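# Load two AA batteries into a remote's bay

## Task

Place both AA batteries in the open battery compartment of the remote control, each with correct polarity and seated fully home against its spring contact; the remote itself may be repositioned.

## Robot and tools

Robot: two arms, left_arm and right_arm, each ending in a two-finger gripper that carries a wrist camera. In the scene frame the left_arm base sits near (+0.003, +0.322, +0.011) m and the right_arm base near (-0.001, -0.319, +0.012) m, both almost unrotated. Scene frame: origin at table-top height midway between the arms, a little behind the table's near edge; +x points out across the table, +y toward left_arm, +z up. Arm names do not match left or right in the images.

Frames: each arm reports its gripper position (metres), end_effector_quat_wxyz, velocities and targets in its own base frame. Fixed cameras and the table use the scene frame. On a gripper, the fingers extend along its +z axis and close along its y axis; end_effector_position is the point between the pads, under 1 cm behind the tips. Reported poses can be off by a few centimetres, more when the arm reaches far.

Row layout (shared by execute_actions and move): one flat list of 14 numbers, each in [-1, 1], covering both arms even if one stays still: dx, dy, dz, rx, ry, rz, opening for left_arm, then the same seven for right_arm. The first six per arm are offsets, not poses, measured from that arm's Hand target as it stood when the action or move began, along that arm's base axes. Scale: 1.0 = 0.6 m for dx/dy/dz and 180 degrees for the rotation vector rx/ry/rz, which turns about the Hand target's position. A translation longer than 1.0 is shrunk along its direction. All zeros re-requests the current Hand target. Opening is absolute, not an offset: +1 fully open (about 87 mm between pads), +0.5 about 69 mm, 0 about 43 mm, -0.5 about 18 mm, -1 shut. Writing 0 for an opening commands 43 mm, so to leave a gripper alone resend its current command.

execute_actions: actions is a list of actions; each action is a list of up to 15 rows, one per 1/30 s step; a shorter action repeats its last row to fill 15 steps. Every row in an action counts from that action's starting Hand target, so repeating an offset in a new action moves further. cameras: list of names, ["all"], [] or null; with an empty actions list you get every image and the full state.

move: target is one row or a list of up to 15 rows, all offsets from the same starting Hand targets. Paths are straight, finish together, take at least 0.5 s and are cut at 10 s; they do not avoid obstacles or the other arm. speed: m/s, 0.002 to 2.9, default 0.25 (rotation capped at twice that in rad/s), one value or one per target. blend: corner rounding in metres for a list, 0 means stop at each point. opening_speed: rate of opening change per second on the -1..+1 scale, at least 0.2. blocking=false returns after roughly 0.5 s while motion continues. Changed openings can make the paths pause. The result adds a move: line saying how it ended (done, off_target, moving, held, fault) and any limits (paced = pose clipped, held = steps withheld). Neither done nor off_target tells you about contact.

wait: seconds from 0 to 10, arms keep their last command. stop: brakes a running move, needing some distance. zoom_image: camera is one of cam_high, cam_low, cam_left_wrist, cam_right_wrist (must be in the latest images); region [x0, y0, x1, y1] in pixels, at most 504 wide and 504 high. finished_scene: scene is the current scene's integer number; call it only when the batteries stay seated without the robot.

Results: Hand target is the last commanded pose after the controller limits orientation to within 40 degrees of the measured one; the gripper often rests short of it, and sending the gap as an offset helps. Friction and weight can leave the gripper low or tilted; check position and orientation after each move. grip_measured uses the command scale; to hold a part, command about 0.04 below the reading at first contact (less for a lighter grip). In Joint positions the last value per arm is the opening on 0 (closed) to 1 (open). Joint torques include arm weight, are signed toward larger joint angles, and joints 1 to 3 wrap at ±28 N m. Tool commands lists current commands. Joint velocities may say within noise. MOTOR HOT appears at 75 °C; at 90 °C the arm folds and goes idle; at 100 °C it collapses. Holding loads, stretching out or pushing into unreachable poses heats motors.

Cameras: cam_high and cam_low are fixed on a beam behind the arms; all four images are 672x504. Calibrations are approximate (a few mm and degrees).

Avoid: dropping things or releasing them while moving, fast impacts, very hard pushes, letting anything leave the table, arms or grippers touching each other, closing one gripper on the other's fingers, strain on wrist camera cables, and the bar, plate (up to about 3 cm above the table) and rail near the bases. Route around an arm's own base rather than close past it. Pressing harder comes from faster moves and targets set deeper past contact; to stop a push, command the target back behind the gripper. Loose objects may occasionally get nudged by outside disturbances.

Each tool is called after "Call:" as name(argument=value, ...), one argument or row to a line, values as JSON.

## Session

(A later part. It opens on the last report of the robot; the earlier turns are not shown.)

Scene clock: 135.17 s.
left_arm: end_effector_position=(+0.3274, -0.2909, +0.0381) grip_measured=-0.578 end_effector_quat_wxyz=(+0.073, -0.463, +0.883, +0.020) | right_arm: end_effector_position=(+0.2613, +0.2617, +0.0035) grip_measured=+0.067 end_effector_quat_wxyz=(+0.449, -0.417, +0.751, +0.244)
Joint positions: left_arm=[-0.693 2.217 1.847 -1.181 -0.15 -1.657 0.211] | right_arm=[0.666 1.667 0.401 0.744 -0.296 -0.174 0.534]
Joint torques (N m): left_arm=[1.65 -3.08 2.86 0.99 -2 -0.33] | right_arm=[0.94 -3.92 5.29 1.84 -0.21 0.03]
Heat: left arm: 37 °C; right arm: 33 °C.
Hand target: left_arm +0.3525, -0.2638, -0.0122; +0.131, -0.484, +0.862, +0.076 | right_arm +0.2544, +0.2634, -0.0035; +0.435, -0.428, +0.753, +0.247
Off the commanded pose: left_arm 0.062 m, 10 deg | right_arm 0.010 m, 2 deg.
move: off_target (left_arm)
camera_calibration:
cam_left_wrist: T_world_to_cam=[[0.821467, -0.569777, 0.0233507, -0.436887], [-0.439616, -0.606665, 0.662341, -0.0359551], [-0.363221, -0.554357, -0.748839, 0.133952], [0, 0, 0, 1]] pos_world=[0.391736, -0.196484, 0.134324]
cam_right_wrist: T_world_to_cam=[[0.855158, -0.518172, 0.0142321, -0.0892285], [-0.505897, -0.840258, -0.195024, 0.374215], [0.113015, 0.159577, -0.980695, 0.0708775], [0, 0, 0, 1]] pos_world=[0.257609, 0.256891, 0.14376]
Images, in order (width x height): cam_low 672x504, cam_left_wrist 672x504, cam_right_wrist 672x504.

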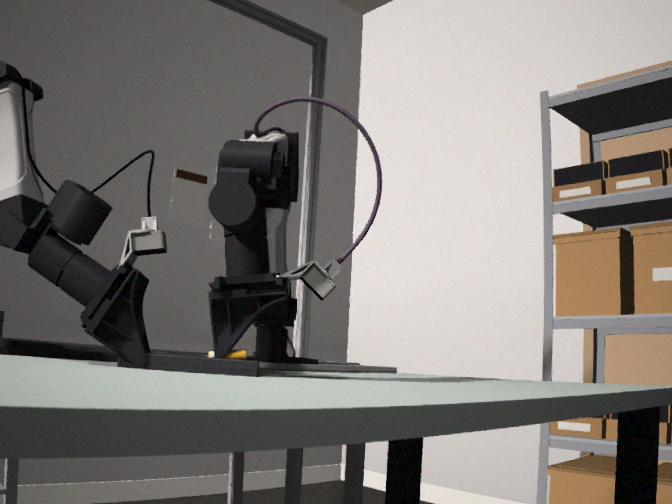

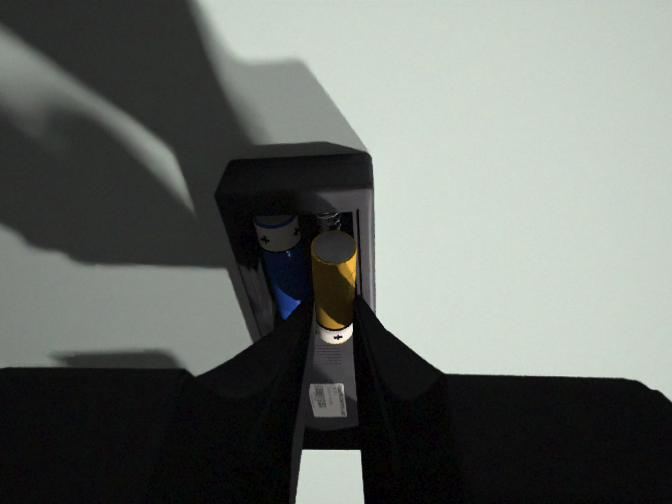

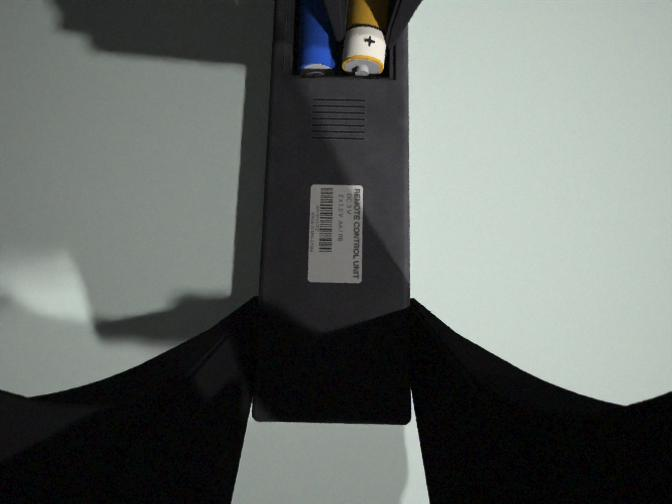

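Call:
move(
  target=[0.012,-0.003,0.0,-0.061,0.038,0,-0.62,0,0,0,0,0,0,-0.15],
  speed=0.1,
  cameras=["cam_low","cam_left_wrist","cam_right_wrist"],
)

Call:
zoom_image(
  camera="cam_low",
  region=[180, 270, 350, 400],
)

Call:
zoom_image(
  camera="cam_right_wrist",
  region=[240, 0, 440, 150],
)

Call:
zoom_image(
  camera="cam_left_wrist",
  region=[250, 150, 430, 400],
)

Scene clock: 137.40 s.
left_arm: end_effector_position=(+0.3281, -0.2903, +0.0380) grip_measured=-0.578 end_effector_quat_wxyz=(-0.025, -0.471, +0.882, -0.018) | right_arm: end_effector_position=(+0.2613, +0.2617, +0.0035) grip_measured=+0.067 end_effector_quat_wxyz=(+0.449, -0.417, +0.751, +0.244)
Joint positions: left_arm=[-0.604 2.234 1.847 -1.174 0.062 -1.585 0.211] | right_arm=[0.666 1.667 0.401 0.744 -0.296 -0.175 0.534]
Joint torques (N m): left_arm=[2.52 -3.85 3.92 1.21 -1.75 0] | right_arm=[0.83 -3.84 5.3 1.84 -0.26 0.03]
Heat: left arm: 36 °C; right arm: 33 °C.
Hand target: left_arm +0.3597, -0.2656, -0.0123; +0.033, -0.488, +0.872, +0.022 | right_arm +0.2544, +0.2634, -0.0035; +0.435, -0.428, +0.753, +0.247
Off the commanded pose: left_arm 0.064 m, 8 deg | right_arm 0.010 m, 2 deg.
move: off_target (left_arm)
camera_calibration:
cam_left_wrist: T_world_to_cam=[[0.830107, -0.557604, -0.00093569, -0.435531], [-0.331246, -0.494475, 0.803598, -0.0435863], [-0.448552, -0.666762, -0.595171, 0.124039], [0, 0, 0, 1]] pos_world=[0.402738, -0.181702, 0.108443]
cam_right_wrist: T_world_to_cam=[[0.855342, -0.517849, 0.0149029, -0.0894574], [-0.505474, -0.840513, -0.195022, 0.374171], [0.113518, 0.159278, -0.980686, 0.0708228], [0, 0, 0, 1]] pos_world=[0.25761, 0.25689, 0.14376]
Images, in order (width x height): cam_low 672x504, cam_left_wrist 672x504, cam_right_wrist 672x504.

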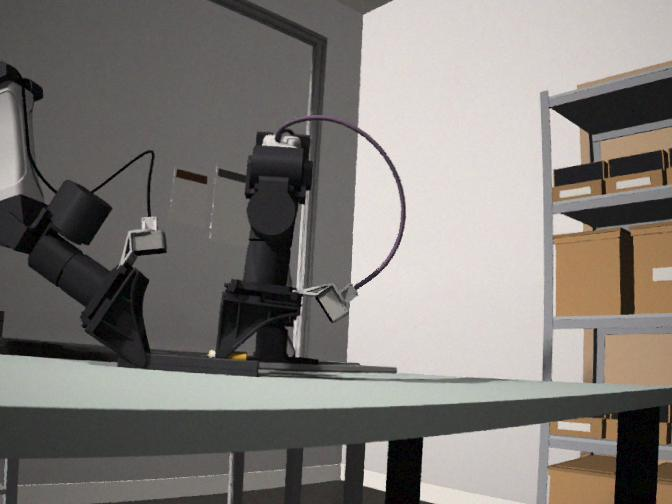

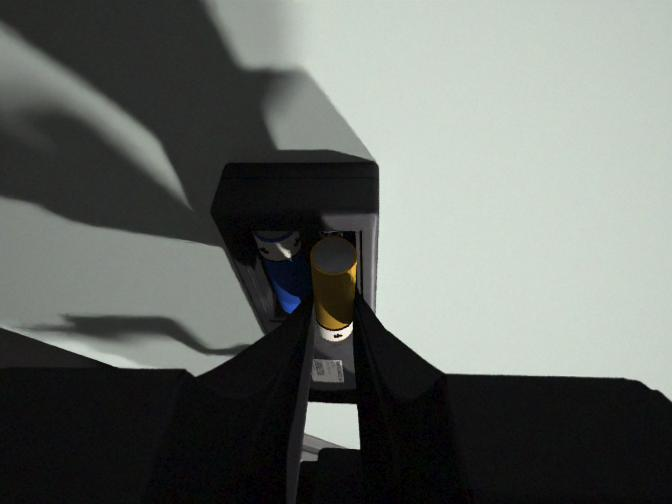

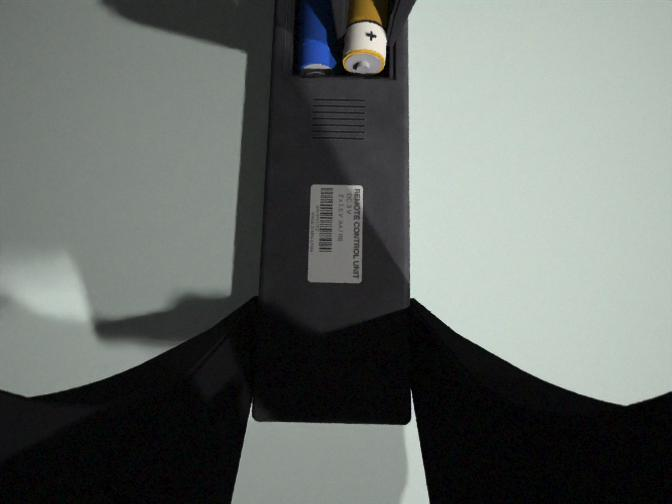

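Scaled by 2.965 from the camera's 672x504 image, which has a finer 960x720 frame.

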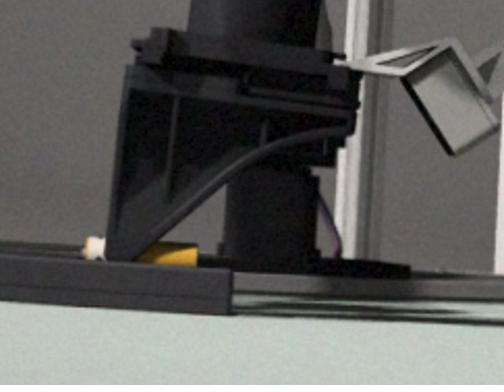

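Scaled by 2.520 from the camera's 672x504 image, which has a finer 960x720 frame.

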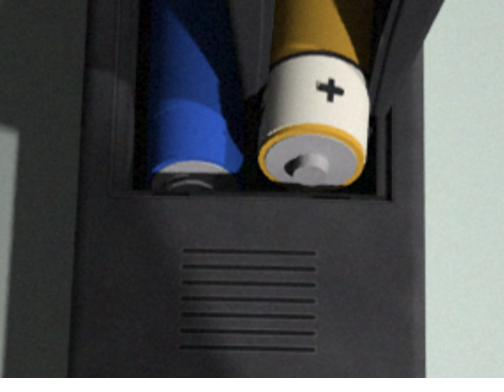

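Scaled by 2.016 from the camera's 672x504 image, which has a finer 960x720 frame.

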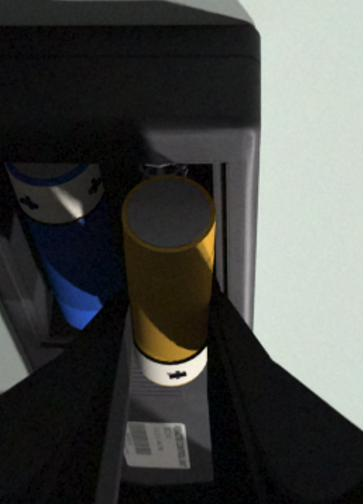

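Call:
move(
  target=[-0.037,-0.033,0.03,0,0,0,-0.62,0,0,0,0,0,0,-0.15],
  speed=0.1,
  cameras=["cam_low","cam_left_wrist","cam_right_wrist"],
)

Call:
zoom_image(
  camera="cam_low",
  region=[180, 270, 350, 400],
)

Call:
zoom_image(
  camera="cam_right_wrist",
  region=[240, 0, 440, 150],
)

Call:
zoom_image(
  camera="cam_left_wrist",
  region=[250, 150, 430, 400],
)

Scene clock: 139.23 s.
left_arm: end_effector_position=(+0.3264, -0.2925, +0.0381) grip_measured=-0.578 end_effector_quat_wxyz=(-0.001, -0.477, +0.879, -0.007) | right_arm: end_effector_position=(+0.2613, +0.2617, +0.0034) grip_measured=+0.067 end_effector_quat_wxyz=(+0.449, -0.417, +0.751, +0.244)
Joint positions: left_arm=[-0.633 2.227 1.847 -1.178 0.007 -1.627 0.211] | right_arm=[0.666 1.667 0.401 0.744 -0.296 -0.175 0.534]
Joint torques (N m): left_arm=[-0.47 -6.41 4.34 0.86 -1.14 -0.22] | right_arm=[1.01 -3.79 5.33 1.85 -0.28 0.03]
Heat: left arm: 36 °C; right arm: 33 °C.
Hand target: left_arm +0.3374, -0.2854, +0.0057; +0.033, -0.488, +0.872, +0.022 | right_arm +0.2544, +0.2634, -0.0035; +0.435, -0.428, +0.753, +0.247
Off the commanded pose: left_arm 0.035 m, 5 deg | right_arm 0.010 m, 2 deg.
move: off_target (left_arm)
camera_calibration:
cam_left_wrist: T_world_to_cam=[[0.837983, -0.545694, 0.0017218, -0.434541], [-0.348933, -0.533401, 0.770538, -0.0497185], [-0.419559, -0.646299, -0.637391, 0.12001], [0, 0, 0, 1]] pos_world=[0.397141, -0.186084, 0.115551]
cam_right_wrist: T_world_to_cam=[[0.855319, -0.517892, 0.0147362, -0.0894158], [-0.505579, -0.840523, -0.194709, 0.374154], [0.113225, 0.159088, -0.98075, 0.0709564], [0, 0, 0, 1]] pos_world=[0.257609, 0.256889, 0.143759]
Images, in order (width x height): cam_low 672x504, cam_left_wrist 672x504, cam_right_wrist 672x504.

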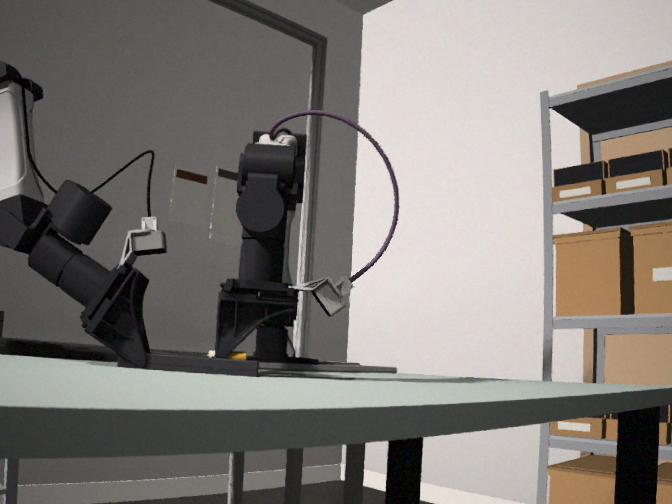

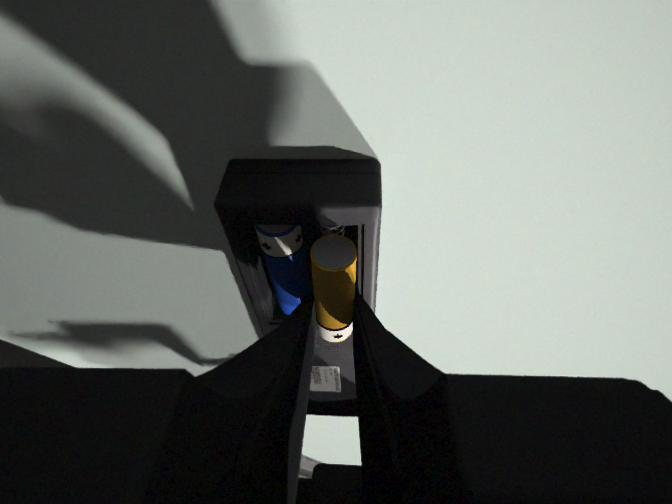

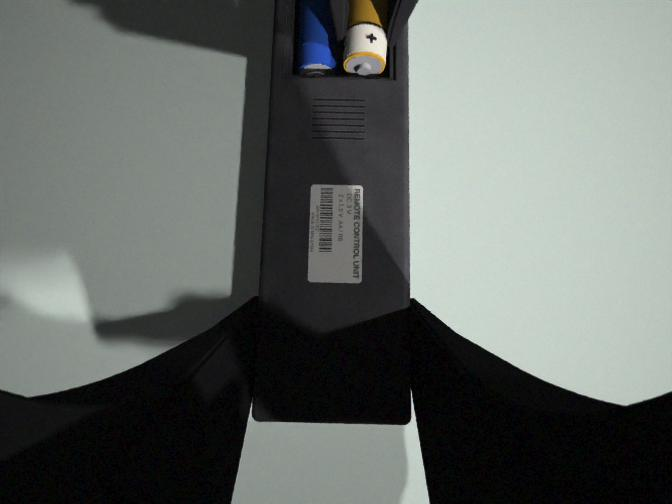

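Scaled by 2.965 from the camera's 672x504 image, which has a finer 960x720 frame.

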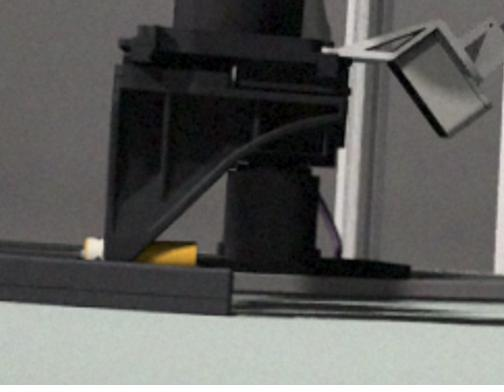

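Scaled by 2.520 from the camera's 672x504 image, which has a finer 960x720 frame.

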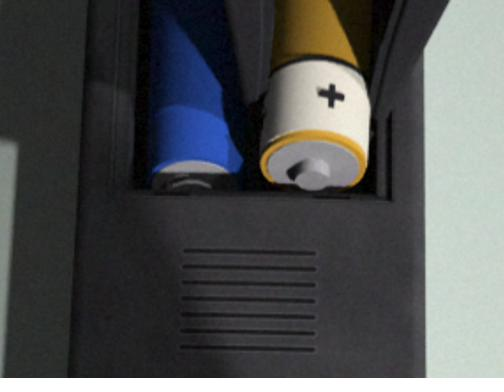

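Scaled by 2.016 from the camera's 672x504 image, which has a finer 960x720 frame.

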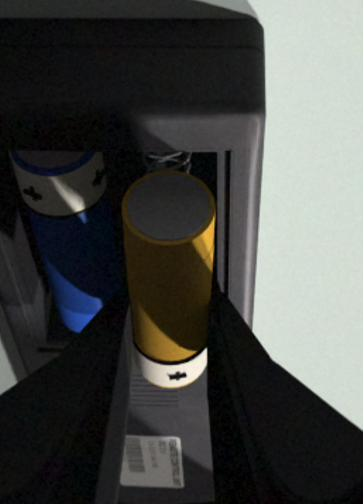

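Call:
move(
  target=[-0.014,-0.009,0.01,0,0,0,-0.45,0,0,0,0,0,0,-0.15],
  opening_speed=0.4,
  speed=0.08,
  cameras=["cam_low","cam_left_wrist","cam_right_wrist"],
)

Call:
zoom_image(
  camera="cam_low",
  region=[180, 270, 350, 400],
)

Call:
zoom_image(
  camera="cam_right_wrist",
  region=[240, 0, 440, 150],
)

Call:
zoom_image(
  camera="cam_left_wrist",
  region=[250, 150, 430, 400],
)

Scene clock: 140.60 s.
left_arm: end_effector_position=(+0.3230, -0.2925, +0.0387) grip_measured=-0.451 end_effector_quat_wxyz=(+0.009, -0.480, +0.877, +0.003) | right_arm: end_effector_position=(+0.2613, +0.2617, +0.0034) grip_measured=+0.067 end_effector_quat_wxyz=(+0.449, -0.417, +0.751, +0.244)
Joint positions: left_arm=[-0.648 2.223 1.847 -1.192 -0.019 -1.65 0.275] | right_arm=[0.666 1.667 0.401 0.744 -0.296 -0.175 0.534]
Joint torques (N m): left_arm=[-0.98 -7.49 3.9 0.85 -0.85 -0.2] | right_arm=[0.76 -3.69 5.29 1.83 -0.29 0.03]
Heat: left arm: 35 °C; right arm: 33 °C.
Hand target: left_arm +0.3291, -0.2908, +0.0118; +0.033, -0.488, +0.872, +0.022 | right_arm +0.2544, +0.2634, -0.0035; +0.435, -0.428, +0.753, +0.247
Off the commanded pose: left_arm 0.028 m, 4 deg | right_arm 0.010 m, 2 deg.
move: off_target (left_arm)
camera_calibration:
cam_left_wrist: T_world_to_cam=[[0.842035, -0.539395, -0.00550923, -0.430806], [-0.351447, -0.556324, 0.752987, -0.0565343], [-0.409222, -0.632105, -0.658013, 0.12053], [0, 0, 0, 1]] pos_world=[0.392208, -0.187639, 0.119506]
cam_right_wrist: T_world_to_cam=[[0.855319, -0.517892, 0.0147362, -0.0894158], [-0.505579, -0.840523, -0.194709, 0.374154], [0.113225, 0.159088, -0.98075, 0.0709564], [0, 0, 0, 1]] pos_world=[0.257609, 0.256889, 0.143759]
Images, in order (width x height): cam_low 672x504, cam_left_wrist 672x504, cam_right_wrist 672x504.

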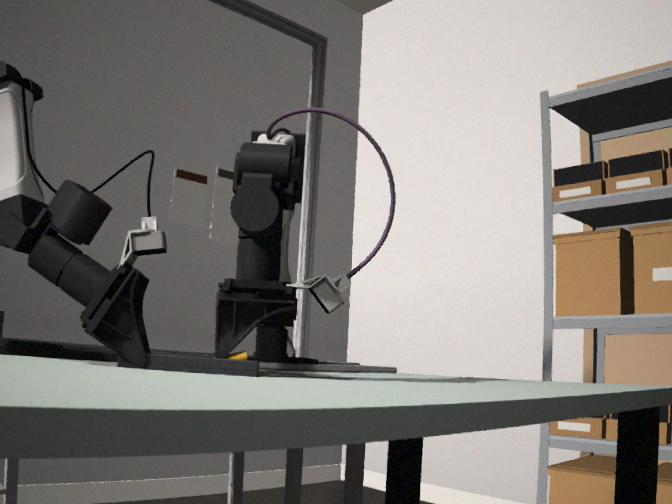

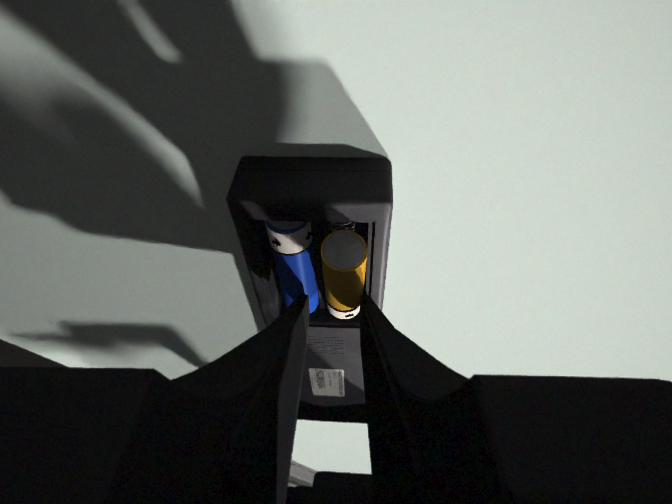

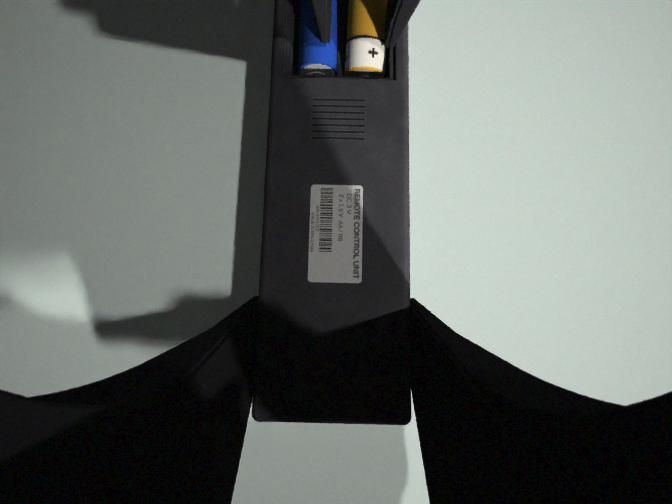

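Scaled by 2.965 from the camera's 672x504 image, which has a finer 960x720 frame.

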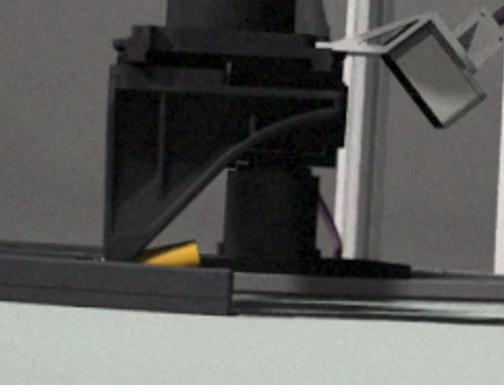

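Scaled by 2.520 from the camera's 672x504 image, which has a finer 960x720 frame.

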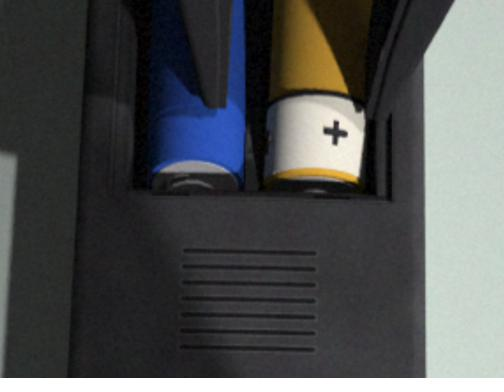

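Scaled by 2.016 from the camera's 672x504 image, which has a finer 960x720 frame.

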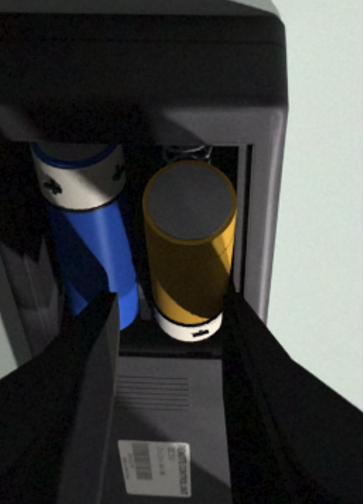

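Call:
move(
  target=[
    [0,0,0.1,0,0,0,-0.45,0,0,0,0,0,0,-0.15],
    [0.01,0.04,0.12,-0.02,0.012,0,-0.72,0,0,0,0,0,0,-0.15],
  ],
  speed=0.12,
  cameras=["cam_low","cam_left_wrist","cam_right_wrist"],
)

Call:
zoom_image(
  camera="cam_low",
  region=[180, 270, 350, 400],
)

Call:
zoom_image(
  camera="cam_right_wrist",
  region=[240, 0, 440, 150],
)

Call:
zoom_image(
  camera="cam_left_wrist",
  region=[250, 150, 430, 350],
)

Scene clock: 143.90 s.
left_arm: end_effector_position=(+0.3437, -0.2684, +0.0708) grip_measured=-0.720 end_effector_quat_wxyz=(+0.003, -0.495, +0.869, +0.006) | right_arm: end_effector_position=(+0.2613, +0.2617, +0.0034) grip_measured=+0.067 end_effector_quat_wxyz=(+0.449, -0.417, +0.751, +0.244)
Joint positions: left_arm=[-0.572 2.233 1.989 -1.334 -0.012 -1.608 0.14] | right_arm=[0.666 1.667 0.401 0.744 -0.296 -0.175 0.534]
Joint torques (N m): left_arm=[-0.32 -15.53 5.24 0.01 -0.09 0.18] | right_arm=[0.91 -3.7 5.23 1.85 -0.27 0.04]
Heat: left arm: 36 °C; right arm: 33 °C.
Hand target: left_arm +0.3351, -0.2667, +0.0837; +0.001, -0.489, +0.872, +0.004 | right_arm +0.2544, +0.2634, -0.0035; +0.435, -0.428, +0.753, +0.247
Off the commanded pose: left_arm 0.016 m, 1 deg | right_arm 0.010 m, 2 deg.
move: off_target (left_arm); target 2's new opening was sent with left_arm's hand 0.016 m and 1 deg from that target
camera_calibration:
cam_left_wrist: T_world_to_cam=[[0.859718, -0.510505, -0.0164239, -0.432633], [-0.322548, -0.567559, 0.757522, -0.0732855], [-0.39604, -0.645958, -0.652603, 0.156735], [0, 0, 0, 1]] pos_world=[0.410378, -0.161211, 0.150695]
cam_right_wrist: T_world_to_cam=[[0.855319, -0.517892, 0.0147362, -0.0894158], [-0.505579, -0.840523, -0.194709, 0.374154], [0.113225, 0.159088, -0.98075, 0.0709564], [0, 0, 0, 1]] pos_world=[0.257609, 0.256889, 0.143759]
Images, in order (width x height): cam_low 672x504, cam_left_wrist 672x504, cam_right_wrist 672x504.

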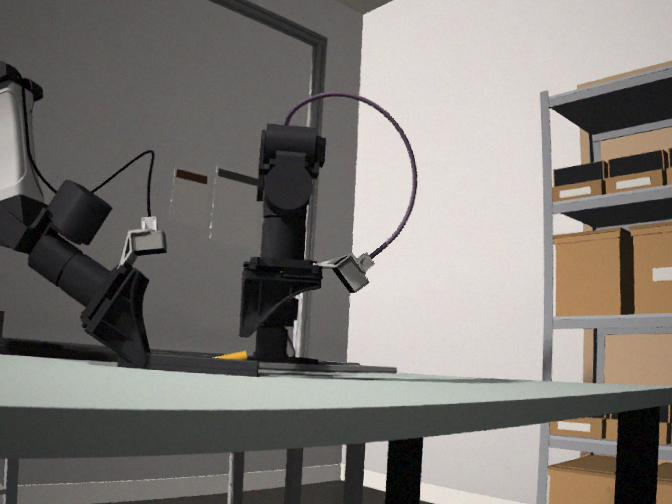

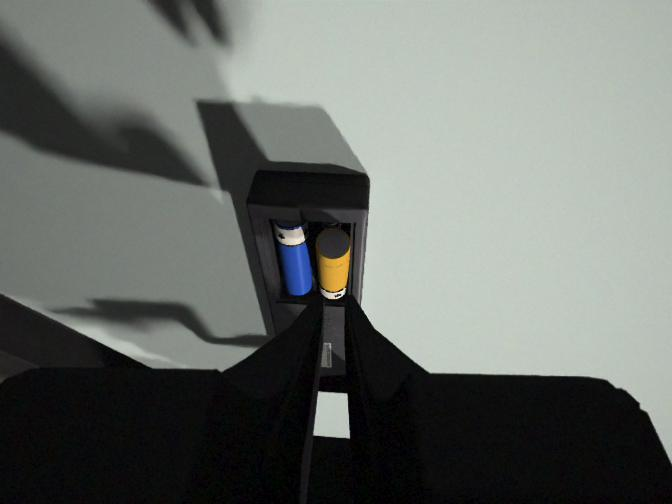

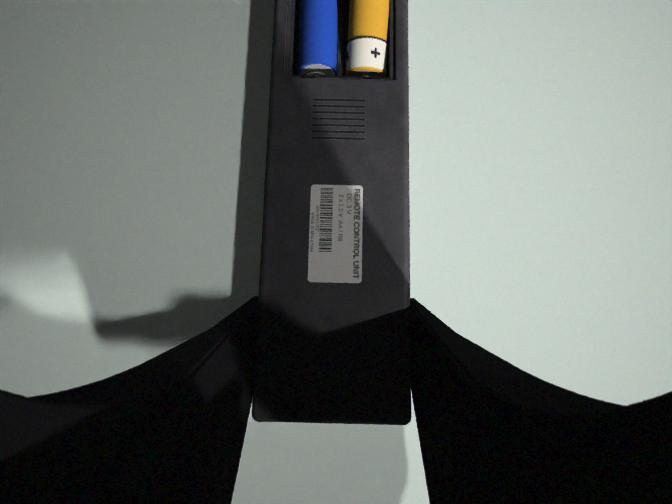

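Scaled by 2.965 from the camera's 672x504 image, which has a finer 960x720 frame.

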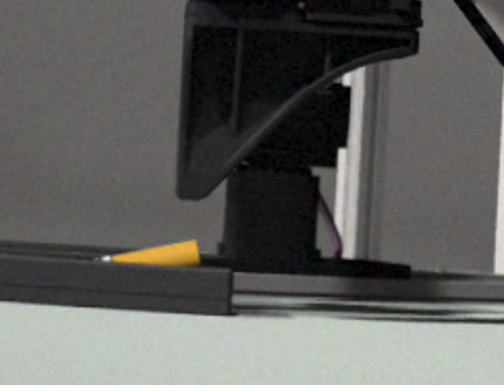

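Scaled by 2.520 from the camera's 672x504 image, which has a finer 960x720 frame.

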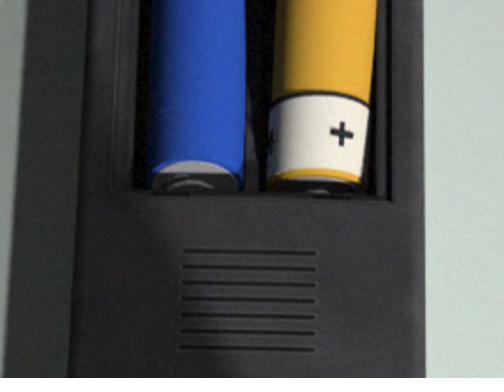

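Scaled by 2.520 from the camera's 672x504 image, which has a finer 960x720 frame.

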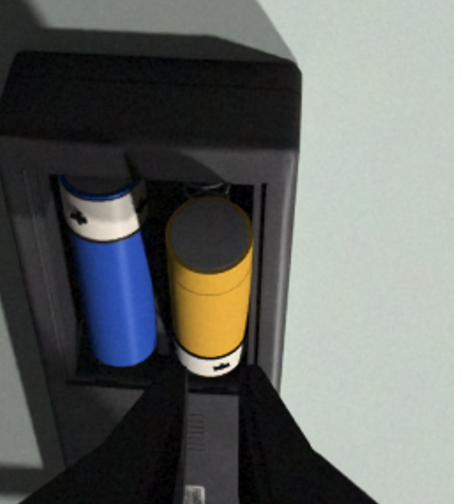

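Call:
zoom_image(
  camera="cam_left_wrist",
  region=[300, 200, 370, 260],
)

Scaled by 7.200 from the camera's 672x504 image, which has a finer 960x720 frame.

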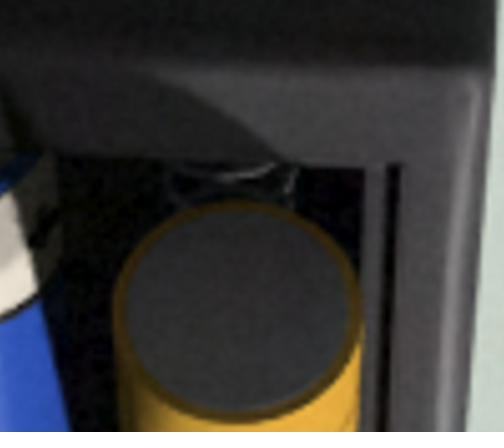

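Call:
move(
  target=[
    [-0.007,-0.011,-0.03,0,0,0,-0.72,0,0,0,0,0,0,-0.15],
    [-0.007,-0.011,-0.09,0,0,0,-0.72,0,0,0,0,0,0,-0.15],
  ],
  speed=0.1,
  cameras=["cam_low","cam_left_wrist","cam_right_wrist"],
)

Call:
zoom_image(
  camera="cam_low",
  region=[180, 270, 350, 400],
)

Call:
zoom_image(
  camera="cam_right_wrist",
  region=[240, 0, 440, 150],
)

Call:
zoom_image(
  camera="cam_left_wrist",
  region=[250, 150, 430, 350],
)

Scene clock: 146.97 s.
left_arm: end_effector_position=(+0.3232, -0.2691, +0.0380) grip_measured=-0.720 end_effector_quat_wxyz=(-0.015, -0.486, +0.873, +0.018) | right_arm: end_effector_position=(+0.2612, +0.2616, +0.0033) grip_measured=+0.067 end_effector_quat_wxyz=(+0.449, -0.417, +0.751, +0.244)
Joint positions: left_arm=[-0.591 2.217 1.828 -1.228 0.01 -1.607 0.14] | right_arm=[0.666 1.667 0.401 0.743 -0.296 -0.175 0.534]
Joint torques (N m): left_arm=[-0.35 -11.71 3.29 0.91 -0.31 -0.03] | right_arm=[0.83 -3.81 5.18 1.88 -0.25 0.03]
Heat: left arm: 36 °C; right arm: 33 °C.
Hand target: left_arm +0.3308, -0.2733, +0.0297; +0.001, -0.489, +0.872, +0.004 | right_arm +0.2544, +0.2634, -0.0036; +0.435, -0.428, +0.753, +0.247
Off the commanded pose: left_arm 0.012 m, 3 deg | right_arm 0.010 m, 2 deg.
move: off_target (left_arm)
camera_calibration:
cam_left_wrist: T_world_to_cam=[[0.848084, -0.526842, -0.0564951, -0.415001], [-0.299232, -0.564206, 0.769501, -0.0624885], [-0.43728, -0.635696, -0.636142, 0.142145], [0, 0, 0, 1]] pos_world=[0.395414, -0.163535, 0.115064]
cam_right_wrist: T_world_to_cam=[[0.855437, -0.517691, 0.0149938, -0.0895342], [-0.50538, -0.840723, -0.194359, 0.374083], [0.113223, 0.158684, -0.980816, 0.0709717], [0, 0, 0, 1]] pos_world=[0.257609, 0.256887, 0.143659]
Images, in order (width x height): cam_low 672x504, cam_left_wrist 672x504, cam_right_wrist 672x504.

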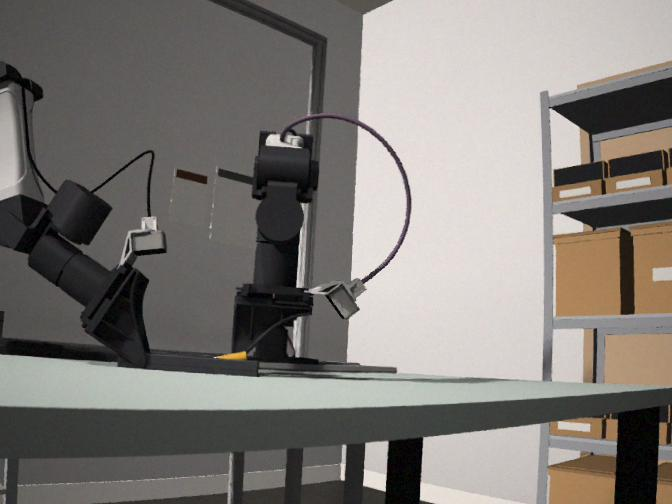

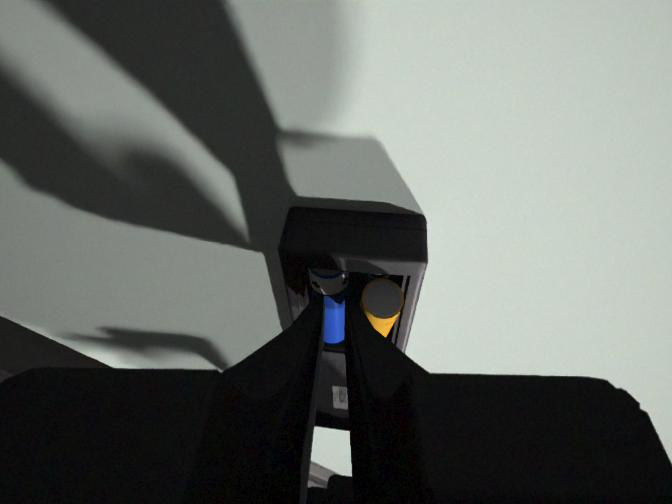

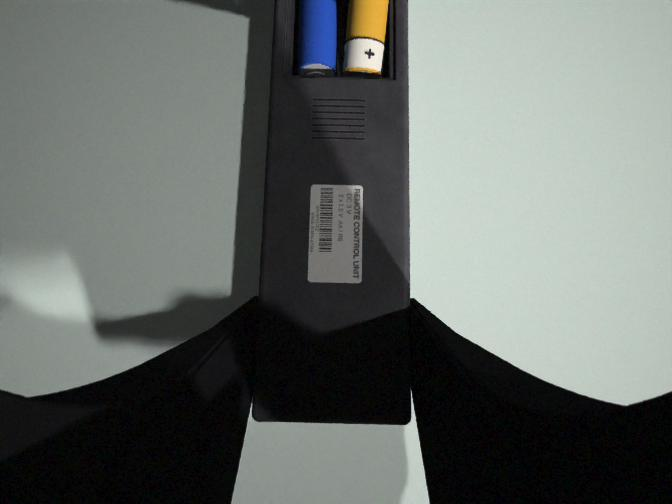

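Scaled by 2.965 from the camera's 672x504 image, which has a finer 960x720 frame.

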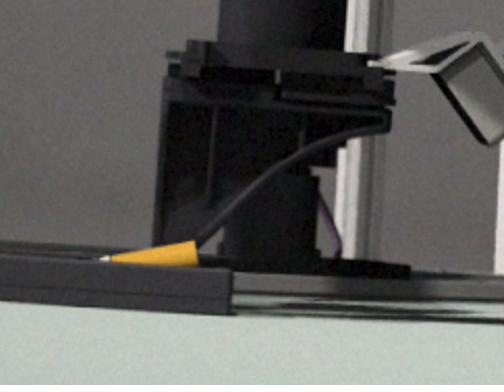

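Scaled by 2.520 from the camera's 672x504 image, which has a finer 960x720 frame.

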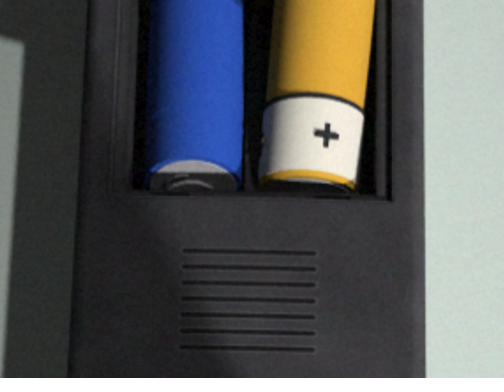

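Scaled by 2.520 from the camera's 672x504 image, which has a finer 960x720 frame.

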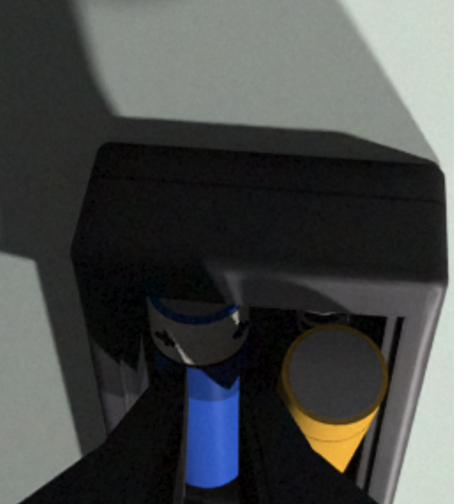

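Call:
move(
  target=[
    [0,0,0.05,0,0,0,-0.72,0,0,0,0,0,0,-0.15],
    [0.022,-0.001,0.05,0,0,0,-0.72,0,0,0,0,0,0,-0.15],
  ],
  speed=0.1,
  cameras=["cam_left_wrist"],
)

Scene clock: 149.07 s.
left_arm: end_effector_position=(+0.3404, -0.2776, +0.0571) grip_measured=-0.720 end_effector_quat_wxyz=(-0.002, -0.488, +0.873, -0.002) | right_arm: end_effector_position=(+0.2612, +0.2616, +0.0033) grip_measured=+0.067 end_effector_quat_wxyz=(+0.449, -0.417, +0.751, +0.244)
Joint positions: left_arm=[-0.587 2.239 1.942 -1.272 0.005 -1.607 0.14] | right_arm=[0.666 1.667 0.401 0.743 -0.296 -0.175 0.534]
Joint torques (N m): left_arm=[0.59 -10.93 9.35 -0.01 -0.28 0.18] | right_arm=[0.88 -3.82 5.22 1.86 -0.25 0.01]
Heat: left arm: 36 °C; right arm: 33 °C.
Hand target: left_arm +0.3441, -0.2740, +0.0597; +0.001, -0.489, +0.872, +0.004 | right_arm +0.2544, +0.2634, -0.0036; +0.435, -0.428, +0.753, +0.247
Off the commanded pose: left_arm 0.006 m, 1 deg | right_arm 0.010 m, 2 deg.
move: done
camera_calibration:
cam_left_wrist: T_world_to_cam=[[0.851441, -0.524385, -0.00830675, -0.436316], [-0.330134, -0.548209, 0.768426, -0.0618423], [-0.407505, -0.651526, -0.639885, 0.142156], [0, 0, 0, 1]] pos_world=[0.40901, -0.170082, 0.134861]
Images, in order (width x height): cam_left_wrist 672x504.

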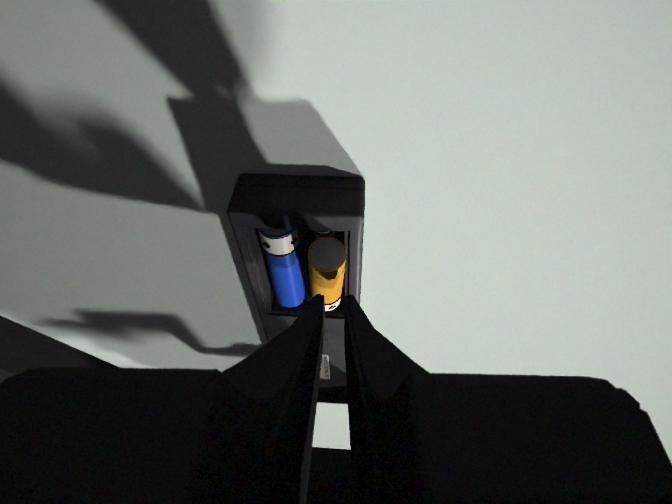

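Call:
move(
  target=[-0.0035,0.006,-0.042,0,0,0,-0.72,0,0,0,0,0,0,-0.15],
  speed=0.08,
  cameras=["cam_left_wrist","cam_low"],
)

Scene clock: 150.23 s.
left_arm: end_effector_position=(+0.3374, -0.2756, +0.0465) grip_measured=-0.720 end_effector_quat_wxyz=(-0.011, -0.488, +0.873, -0.001) | right_arm: end_effector_position=(+0.2612, +0.2616, +0.0033) grip_measured=+0.067 end_effector_quat_wxyz=(+0.449, -0.417, +0.751, +0.244)
Joint positions: left_arm=[-0.581 2.239 1.897 -1.238 0.021 -1.601 0.14] | right_arm=[0.666 1.667 0.401 0.743 -0.296 -0.175 0.534]
Joint torques (N m): left_arm=[0.43 -11.34 3.1 0.72 -0.46 0.12] | right_arm=[0.95 -3.93 5.18 1.85 -0.22 0]
Heat: left arm: 36 °C; right arm: 33 °C.
Hand target: left_arm +0.3419, -0.2703, +0.0344; +0.001, -0.489, +0.872, +0.004 | right_arm +0.2544, +0.2634, -0.0036; +0.435, -0.428, +0.753, +0.247
Off the commanded pose: left_arm 0.014 m, 2 deg | right_arm 0.010 m, 2 deg.
move: off_target (left_arm)
camera_calibration:
cam_left_wrist: T_world_to_cam=[[0.851644, -0.523748, -0.019774, -0.432123], [-0.315765, -0.542833, 0.778219, -0.0574338], [-0.418325, -0.656521, -0.627682, 0.137141], [0, 0, 0, 1]] pos_world=[0.407249, -0.167464, 0.122232]
Images, in order (width x height): cam_low 672x504, cam_left_wrist 672x504.

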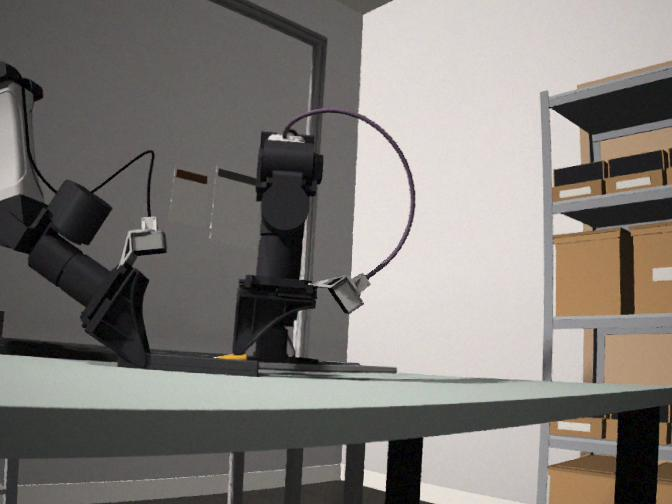

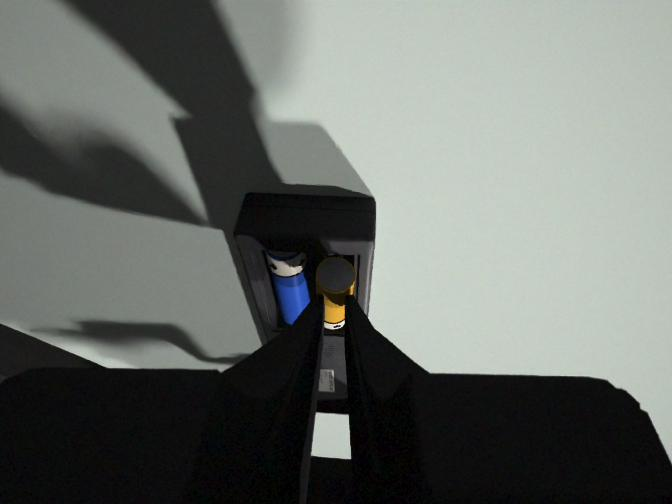

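Call:
move(
  target=[0.002,0.0,-0.05,0,0,0,-0.72,0,0,0,0,0,0,-0.15],
  speed=0.08,
  cameras=["cam_left_wrist","cam_low","cam_right_wrist"],
)

Call:
zoom_image(
  camera="cam_low",
  region=[180, 270, 350, 400],
)

Call:
zoom_image(
  camera="cam_right_wrist",
  region=[240, 0, 440, 150],
)

Call:
zoom_image(
  camera="cam_left_wrist",
  region=[250, 150, 430, 350],
)

Scene clock: 151.60 s.
left_arm: end_effector_position=(+0.3372, -0.2752, +0.0443) grip_measured=-0.719 end_effector_quat_wxyz=(-0.014, -0.489, +0.872, -0.018) | right_arm: end_effector_position=(+0.2612, +0.2616, +0.0033) grip_measured=+0.067 end_effector_quat_wxyz=(+0.449, -0.417, +0.751, +0.244)
Joint positions: left_arm=[-0.572 2.208 1.833 -1.178 0.043 -1.593 0.141] | right_arm=[0.666 1.667 0.401 0.743 -0.296 -0.175 0.534]
Joint torques (N m): left_arm=[-0.2 -6.13 1.31 1.21 -0.66 0.11] | right_arm=[0.83 -3.81 5.23 1.84 -0.28 0.04]
Heat: left arm: 36 °C; right arm: 33 °C.
Hand target: left_arm +0.3431, -0.2704, +0.0044; +0.001, -0.489, +0.872, +0.004 | right_arm +0.2544, +0.2634, -0.0036; +0.435, -0.428, +0.753, +0.247
Off the commanded pose: left_arm 0.041 m, 3 deg | right_arm 0.010 m, 2 deg.
move: off_target (left_arm)
camera_calibration:
cam_left_wrist: T_world_to_cam=[[0.852423, -0.522795, 0.00773365, -0.432917], [-0.324233, -0.516946, 0.792238, -0.0462532], [-0.41018, -0.677829, -0.610164, 0.126504], [0, 0, 0, 1]] pos_world=[0.405921, -0.164489, 0.117179]
cam_right_wrist: T_world_to_cam=[[0.855437, -0.517691, 0.0149938, -0.0895342], [-0.50538, -0.840723, -0.194359, 0.374083], [0.113223, 0.158684, -0.980816, 0.0709717], [0, 0, 0, 1]] pos_world=[0.257609, 0.256887, 0.143659]
Images, in order (width x height): cam_low 672x504, cam_left_wrist 672x504, cam_right_wrist 672x504.

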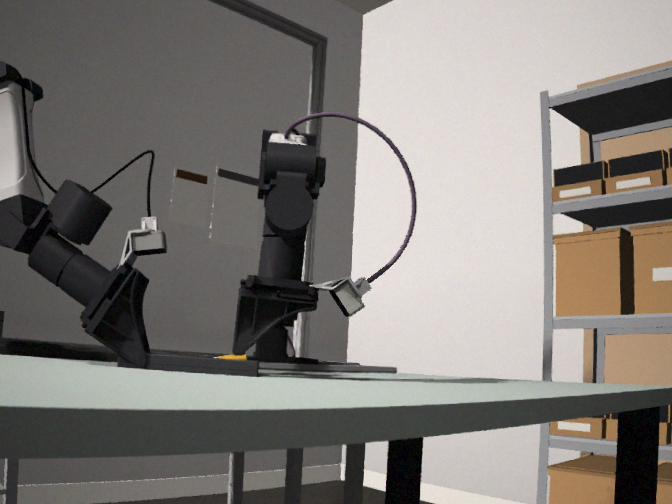

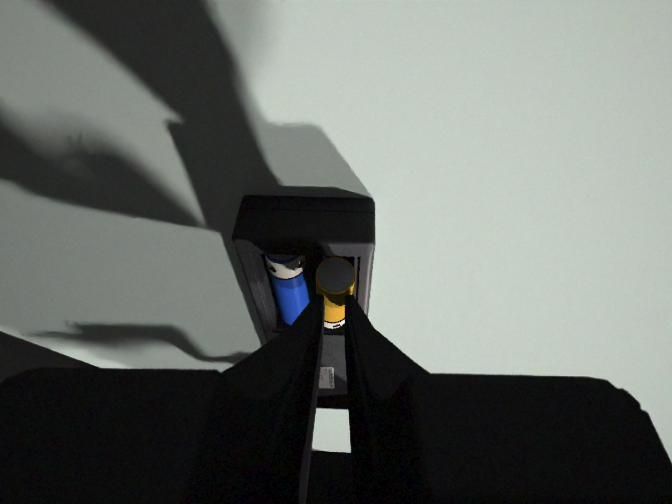

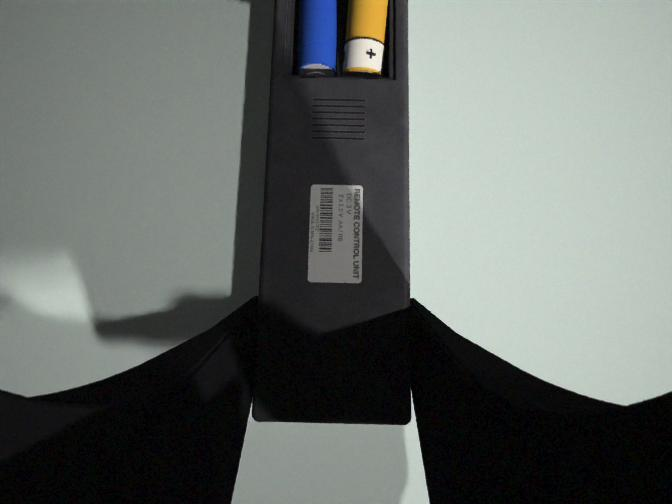

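Scaled by 2.965 from the camera's 672x504 image, which has a finer 960x720 frame.

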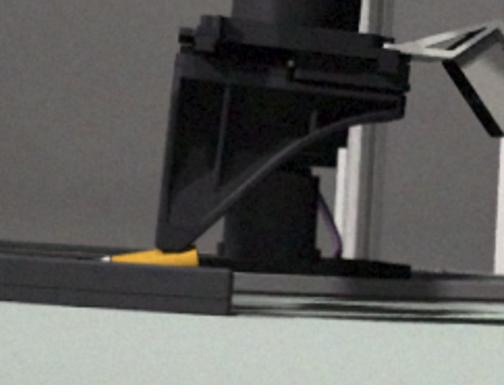

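Scaled by 2.520 from the camera's 672x504 image, which has a finer 960x720 frame.

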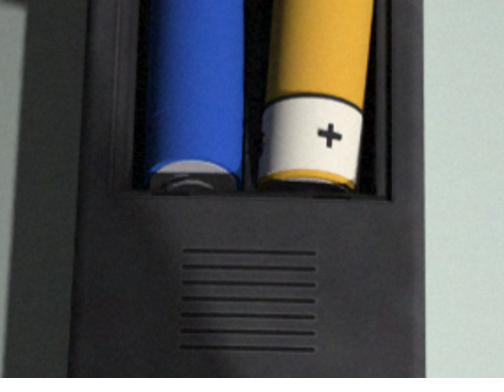

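Scaled by 2.520 from the camera's 672x504 image, which has a finer 960x720 frame.

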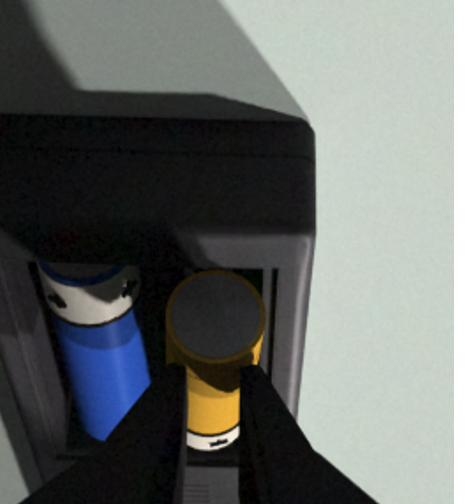

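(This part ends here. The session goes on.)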